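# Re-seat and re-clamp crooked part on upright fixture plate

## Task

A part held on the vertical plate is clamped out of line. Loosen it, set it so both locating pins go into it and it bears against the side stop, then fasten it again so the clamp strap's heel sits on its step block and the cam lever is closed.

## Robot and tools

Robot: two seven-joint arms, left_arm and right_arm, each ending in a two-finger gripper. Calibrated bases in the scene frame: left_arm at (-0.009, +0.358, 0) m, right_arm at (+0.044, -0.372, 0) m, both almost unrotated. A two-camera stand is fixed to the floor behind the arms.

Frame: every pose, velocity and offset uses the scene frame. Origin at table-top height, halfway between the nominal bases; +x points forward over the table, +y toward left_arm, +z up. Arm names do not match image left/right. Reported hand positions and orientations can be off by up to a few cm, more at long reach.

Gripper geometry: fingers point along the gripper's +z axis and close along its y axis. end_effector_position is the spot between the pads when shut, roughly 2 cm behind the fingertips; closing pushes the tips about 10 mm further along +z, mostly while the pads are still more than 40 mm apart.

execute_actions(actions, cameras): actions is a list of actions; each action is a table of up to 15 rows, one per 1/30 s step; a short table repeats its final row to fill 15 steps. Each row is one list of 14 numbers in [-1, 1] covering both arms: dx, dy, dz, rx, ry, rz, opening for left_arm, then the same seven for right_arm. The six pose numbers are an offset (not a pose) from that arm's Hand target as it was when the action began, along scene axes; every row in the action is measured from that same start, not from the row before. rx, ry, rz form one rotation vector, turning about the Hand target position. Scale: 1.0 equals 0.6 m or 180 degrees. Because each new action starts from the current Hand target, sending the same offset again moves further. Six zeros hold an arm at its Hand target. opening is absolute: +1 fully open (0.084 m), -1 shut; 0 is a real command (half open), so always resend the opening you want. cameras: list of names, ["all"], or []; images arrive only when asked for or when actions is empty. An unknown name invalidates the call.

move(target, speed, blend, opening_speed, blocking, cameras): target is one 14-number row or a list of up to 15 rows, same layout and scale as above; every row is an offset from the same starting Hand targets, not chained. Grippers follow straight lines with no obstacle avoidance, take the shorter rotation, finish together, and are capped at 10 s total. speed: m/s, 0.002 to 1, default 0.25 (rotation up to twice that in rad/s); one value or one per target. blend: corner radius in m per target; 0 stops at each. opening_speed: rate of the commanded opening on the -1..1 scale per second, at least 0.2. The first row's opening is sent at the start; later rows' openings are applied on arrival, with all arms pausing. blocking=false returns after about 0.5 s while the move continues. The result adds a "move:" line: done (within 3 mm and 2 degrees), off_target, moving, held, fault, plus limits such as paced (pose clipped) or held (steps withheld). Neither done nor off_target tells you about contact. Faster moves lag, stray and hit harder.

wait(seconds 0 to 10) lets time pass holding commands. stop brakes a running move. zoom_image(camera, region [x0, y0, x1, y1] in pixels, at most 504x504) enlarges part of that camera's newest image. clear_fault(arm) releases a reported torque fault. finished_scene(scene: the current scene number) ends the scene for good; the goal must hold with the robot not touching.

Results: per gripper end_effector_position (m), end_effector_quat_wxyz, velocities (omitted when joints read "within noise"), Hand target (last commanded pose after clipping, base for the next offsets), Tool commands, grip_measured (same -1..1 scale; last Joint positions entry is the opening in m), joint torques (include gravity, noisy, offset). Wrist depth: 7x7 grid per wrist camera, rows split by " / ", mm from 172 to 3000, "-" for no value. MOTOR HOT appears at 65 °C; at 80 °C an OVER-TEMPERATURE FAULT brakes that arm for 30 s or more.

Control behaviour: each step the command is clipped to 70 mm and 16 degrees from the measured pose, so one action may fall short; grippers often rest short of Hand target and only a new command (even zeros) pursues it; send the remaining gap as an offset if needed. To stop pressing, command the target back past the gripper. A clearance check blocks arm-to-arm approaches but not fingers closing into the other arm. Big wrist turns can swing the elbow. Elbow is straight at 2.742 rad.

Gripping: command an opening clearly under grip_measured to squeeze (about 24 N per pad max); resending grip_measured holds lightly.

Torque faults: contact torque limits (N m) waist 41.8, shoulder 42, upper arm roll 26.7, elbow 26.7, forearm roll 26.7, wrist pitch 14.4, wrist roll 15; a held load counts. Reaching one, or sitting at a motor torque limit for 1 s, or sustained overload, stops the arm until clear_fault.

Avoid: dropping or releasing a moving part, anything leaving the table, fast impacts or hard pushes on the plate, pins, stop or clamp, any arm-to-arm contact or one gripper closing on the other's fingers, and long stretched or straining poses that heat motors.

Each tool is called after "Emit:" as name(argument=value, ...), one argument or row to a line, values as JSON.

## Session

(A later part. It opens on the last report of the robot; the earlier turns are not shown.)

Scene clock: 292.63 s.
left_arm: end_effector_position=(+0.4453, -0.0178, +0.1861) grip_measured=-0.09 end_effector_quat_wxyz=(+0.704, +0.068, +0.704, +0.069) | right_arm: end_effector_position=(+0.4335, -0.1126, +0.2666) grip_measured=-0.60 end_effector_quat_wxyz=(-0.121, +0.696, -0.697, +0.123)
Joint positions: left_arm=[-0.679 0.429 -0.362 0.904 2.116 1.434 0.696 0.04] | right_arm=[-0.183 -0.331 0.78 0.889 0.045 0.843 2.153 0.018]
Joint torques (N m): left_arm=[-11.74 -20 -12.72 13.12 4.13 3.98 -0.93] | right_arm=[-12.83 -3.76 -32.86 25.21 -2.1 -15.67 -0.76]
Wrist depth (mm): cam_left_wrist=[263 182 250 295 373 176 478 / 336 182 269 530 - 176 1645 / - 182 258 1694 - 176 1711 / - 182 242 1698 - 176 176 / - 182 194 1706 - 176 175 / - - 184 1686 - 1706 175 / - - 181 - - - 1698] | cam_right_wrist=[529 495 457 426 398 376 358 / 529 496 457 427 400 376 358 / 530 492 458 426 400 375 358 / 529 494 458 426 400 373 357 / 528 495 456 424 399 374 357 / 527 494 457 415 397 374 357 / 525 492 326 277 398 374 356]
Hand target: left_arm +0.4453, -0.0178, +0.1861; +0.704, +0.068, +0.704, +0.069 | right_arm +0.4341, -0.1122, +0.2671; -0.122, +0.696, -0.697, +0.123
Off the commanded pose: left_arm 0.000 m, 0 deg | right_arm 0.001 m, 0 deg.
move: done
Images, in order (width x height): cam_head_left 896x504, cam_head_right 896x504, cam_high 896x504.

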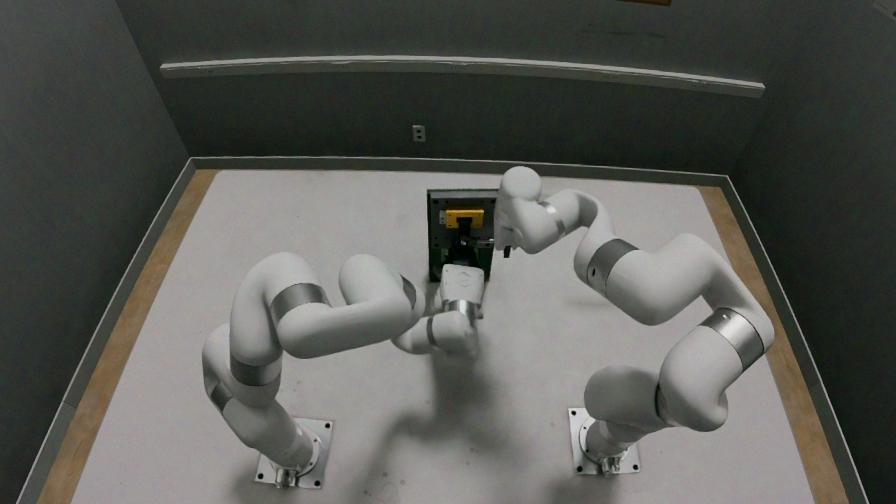

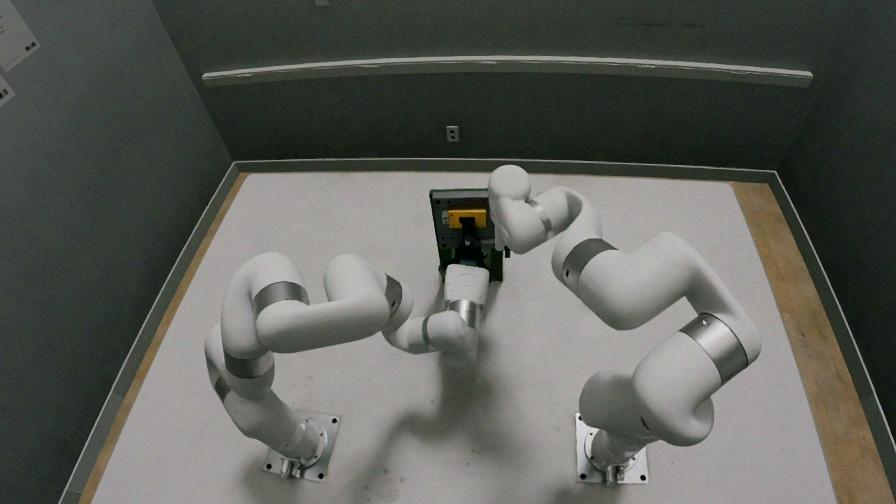

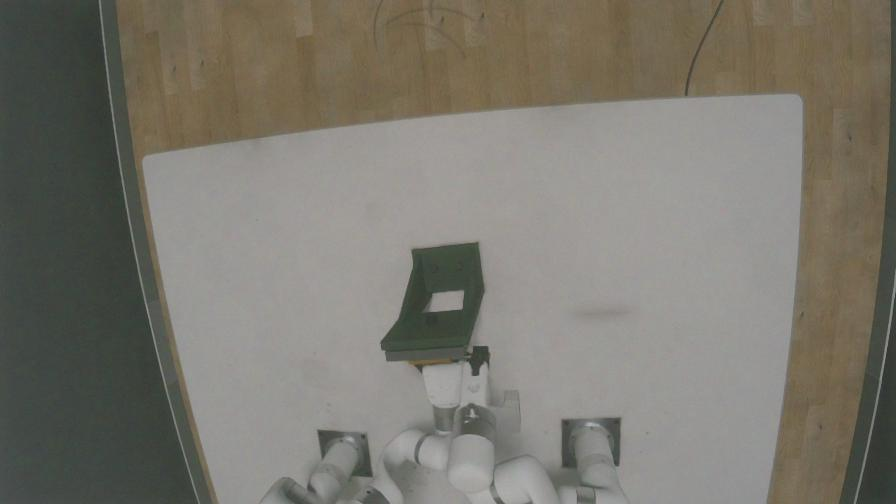

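Emit:
move(
  target=[0,0,0,0,0,0,-0.25, 0.001,0,0,0,0,0,-0.2],
  opening_speed=1.5,
)

Emit:
move(
  target=[
    [0,0,0,0,0,0,0.3, 0,0,0.1,0,0,0,-0.2],
    [0,0,0,0,0,0,0.3, -0.05,-0.15,0.2,0,0,0,-0.2],
  ],
  speed=0.2,
  opening_speed=0.8,
  blend=0.02,
)

Emit:
move(
  target=[
    [-0.15,0,0,0,0,0,0.3, 0,0,0,0,0,0,-0.2],
  ],
  speed=0.15,
  cameras=["cam_head_left","cam_head_right","cam_left_wrist"],
)

Emit:
zoom_image(
  camera="cam_head_left",
  region=[420, 180, 520, 285],
)

Emit:
zoom_image(
  camera="cam_head_right",
  region=[420, 180, 520, 285],
)

Scene clock: 297.40 s.
left_arm: end_effector_position=(+0.4453, -0.0178, +0.1861) grip_measured=-0.09 end_effector_quat_wxyz=(+0.704, +0.068, +0.704, +0.069) | right_arm: end_effector_position=(+0.4347, -0.1122, +0.2671) grip_measured=-0.22 end_effector_quat_wxyz=(-0.122, +0.696, -0.697, +0.123)
Joint positions: left_arm=[-0.679 0.429 -0.362 0.904 2.116 1.434 0.696 0.04] | right_arm=[-0.184 -0.329 0.78 0.891 0.043 0.839 2.154 0.035]
Joint torques (N m): left_arm=[-16.06 -17.01 -12.71 11.17 4.19 4.27 0.09] | right_arm=[-6.38 -2.95 -2.75 21.73 -3.21 -0.82 1.03]
Wrist depth (mm): cam_left_wrist=[263 182 251 295 373 176 477 / 336 182 269 530 - 176 1642 / - 182 258 1694 - 176 1711 / - 182 242 1681 - 176 176 / - 182 194 1702 - 176 175 / - - 184 1702 - 1702 175 / - - 181 - - - 1690] | cam_right_wrist=[532 497 464 428 401 376 358 / 532 499 460 428 399 376 357 / 532 496 460 427 402 375 358 / 529 498 460 429 400 376 359 / 532 498 459 427 400 374 357 / 530 498 460 416 397 376 357 / 532 496 329 276 395 375 357]
Hand target: left_arm +0.4453, -0.0178, +0.1861; +0.704, +0.068, +0.704, +0.069 | right_arm +0.4347, -0.1122, +0.2671; -0.122, +0.696, -0.697, +0.123
Off the commanded pose: left_arm 0.000 m, 0 deg | right_arm 0.000 m, 0 deg.
move: done

Scene clock: 299.67 s.
left_arm: end_effector_position=(+0.4453, -0.0178, +0.1861) grip_measured=+0.29 end_effector_quat_wxyz=(+0.704, +0.068, +0.704, +0.069) | right_arm: end_effector_position=(+0.4047, -0.2022, +0.3871) grip_measured=-0.22 end_effector_quat_wxyz=(-0.122, +0.696, -0.697, +0.123)
Joint positions: left_arm=[-0.679 0.429 -0.362 0.904 2.116 1.434 0.696 0.056] | right_arm=[-0.146 -0.598 0.482 0.993 0.169 1.201 1.848 0.035]
Joint torques (N m): left_arm=[9.24 -18.23 -3.34 10.53 -0.83 -0.23 0.31] | right_arm=[5.19 -9.02 -9.93 14.08 2.62 -0.89 -1.42]
Wrist depth (mm): cam_left_wrist=[264 183 251 295 373 176 458 / 336 183 267 533 - 176 1649 / - 183 256 1706 - 176 1706 / - 183 240 1694 - 1698 176 / - 183 192 1706 - 176 176 / - - 182 1690 - 1702 175 / - - 182 - - - 1698] | cam_right_wrist=[1694 638 600 561 521 490 462 / 1673 640 602 558 522 490 461 / 1690 638 599 559 521 490 462 / 1694 637 602 558 521 490 460 / 1690 640 600 559 523 491 459 / 1698 641 601 556 520 490 462 / 1694 641 591 551 521 490 462]
Hand target: left_arm +0.4453, -0.0178, +0.1861; +0.704, +0.068, +0.704, +0.069 | right_arm +0.4047, -0.2022, +0.3871; -0.122, +0.696, -0.697, +0.123
Off the commanded pose: left_arm 0.000 m, 0 deg | right_arm 0.000 m, 0 deg.
move: done; blend cut to 0 m at target 1

Scene clock: 300.87 s.
left_arm: end_effector_position=(+0.3554, -0.0178, +0.1861) grip_measured=+0.29 end_effector_quat_wxyz=(+0.704, +0.068, +0.704, +0.069) | right_arm: end_effector_position=(+0.4047, -0.2022, +0.3871) grip_measured=-0.22 end_effector_quat_wxyz=(-0.122, +0.696, -0.697, +0.123)
Joint positions: left_arm=[-0.787 0.355 -0.468 0.767 1.93 1.568 0.666 0.056] | right_arm=[-0.146 -0.598 0.482 0.993 0.169 1.201 1.848 0.035]
Joint torques (N m): left_arm=[-9.77 -19.44 -5.13 7.67 -1.67 4.27 -1.41] | right_arm=[5.83 -8.89 -9.7 14.05 2.56 -0.94 -1.23]
Wrist depth (mm): cam_left_wrist=[268 282 278 296 287 413 521 / 371 374 273 532 267 623 1818 / 565 626 273 1785 - 1809 1804 / 1781 - 273 1795 - 1781 1799 / 1781 - 273 1790 - 266 1804 / 1763 1754 272 1772 225 265 1795 / 1790 1772 251 250 224 246 1799] | cam_right_wrist=[1690 642 601 559 521 492 461 / 1702 640 602 558 521 492 462 / 1706 637 599 556 524 488 462 / 1677 638 602 559 520 490 461 / 1686 637 599 556 522 491 459 / 1715 640 599 559 522 491 463 / 1715 643 591 549 522 491 460]
Hand target: left_arm +0.3553, -0.0178, +0.1861; +0.704, +0.068, +0.704, +0.069 | right_arm +0.4047, -0.2022, +0.3871; -0.122, +0.696, -0.697, +0.123
Off the commanded pose: left_arm 0.000 m, 0 deg | right_arm 0.000 m, 0 deg.
move: done
Images, in order (width x height): cam_head_left 896x504, cam_head_right 896x504, cam_left_wrist 896x504.

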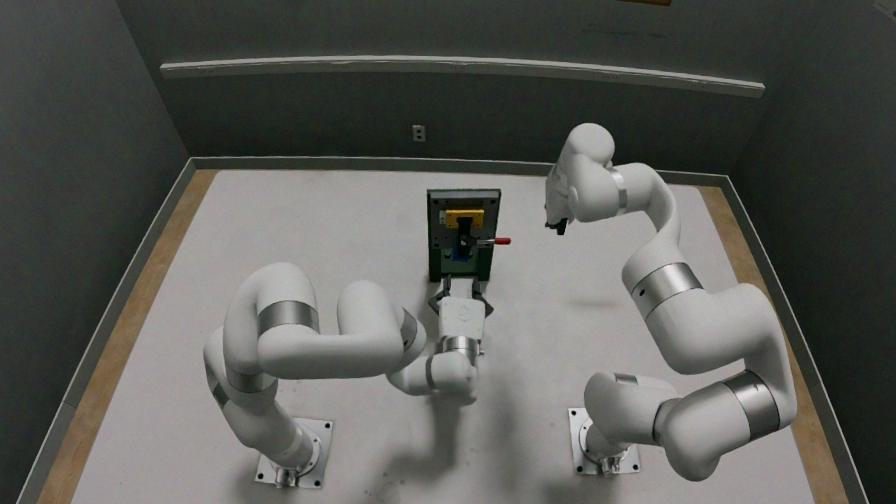

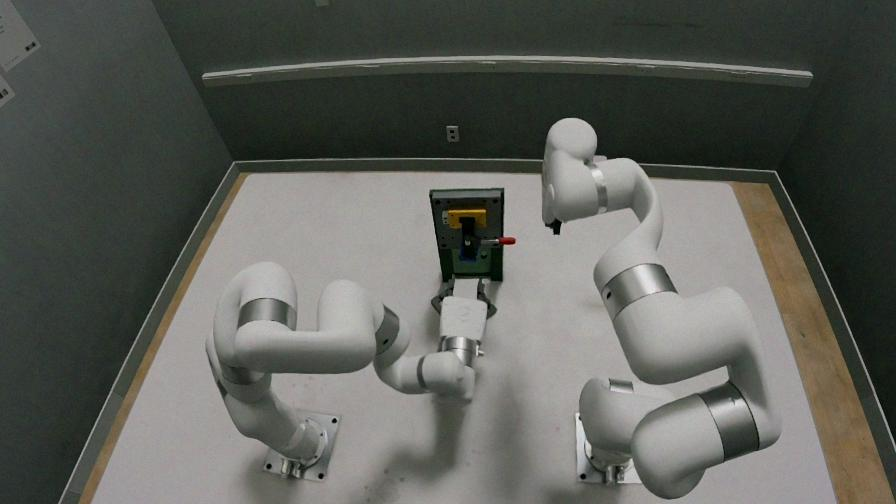

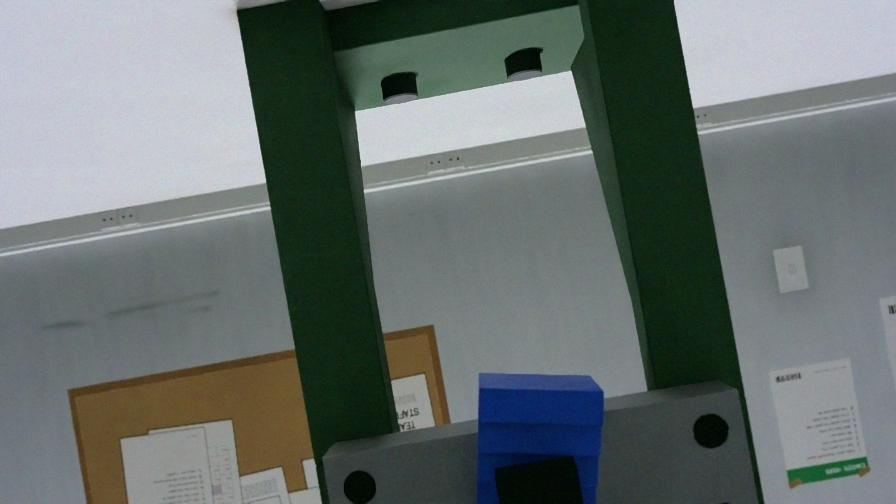

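Scaled by 4.800.

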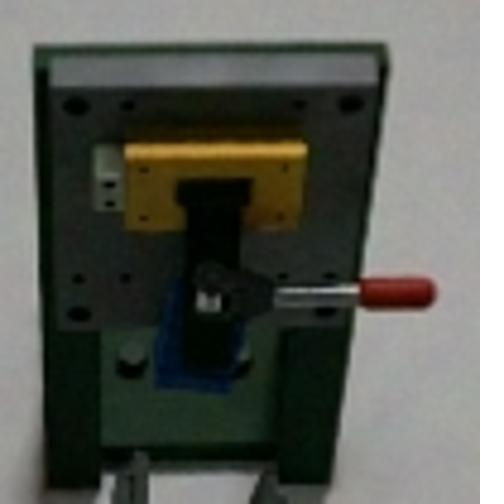

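Scaled by 4.800.

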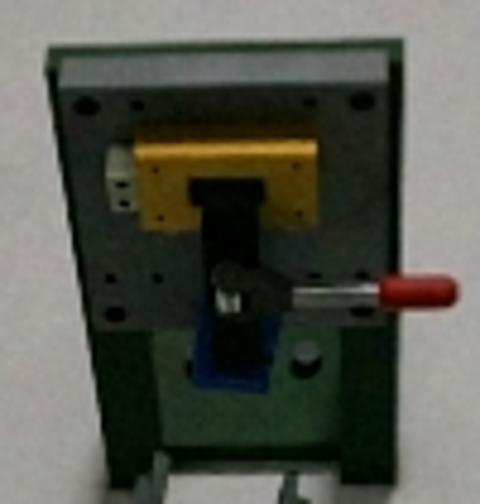

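Emit:
zoom_image(
  camera="cam_head_left",
  region=[430, 200, 490, 250],
)

Emit:
zoom_image(
  camera="cam_head_right",
  region=[430, 200, 500, 250],
)

Scaled by 8.400.

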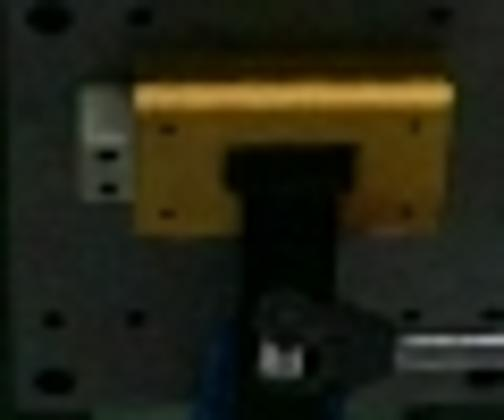

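Scaled by 7.200.

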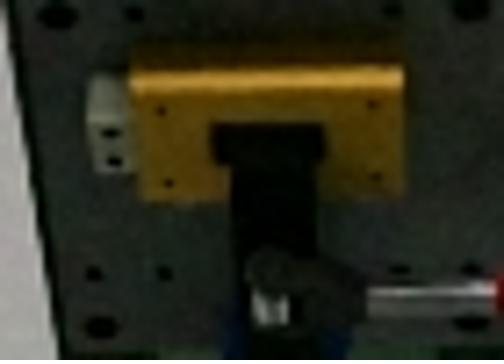

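Emit:
finished_scene(
  scene=1,
)

The scene is finished: the task was done.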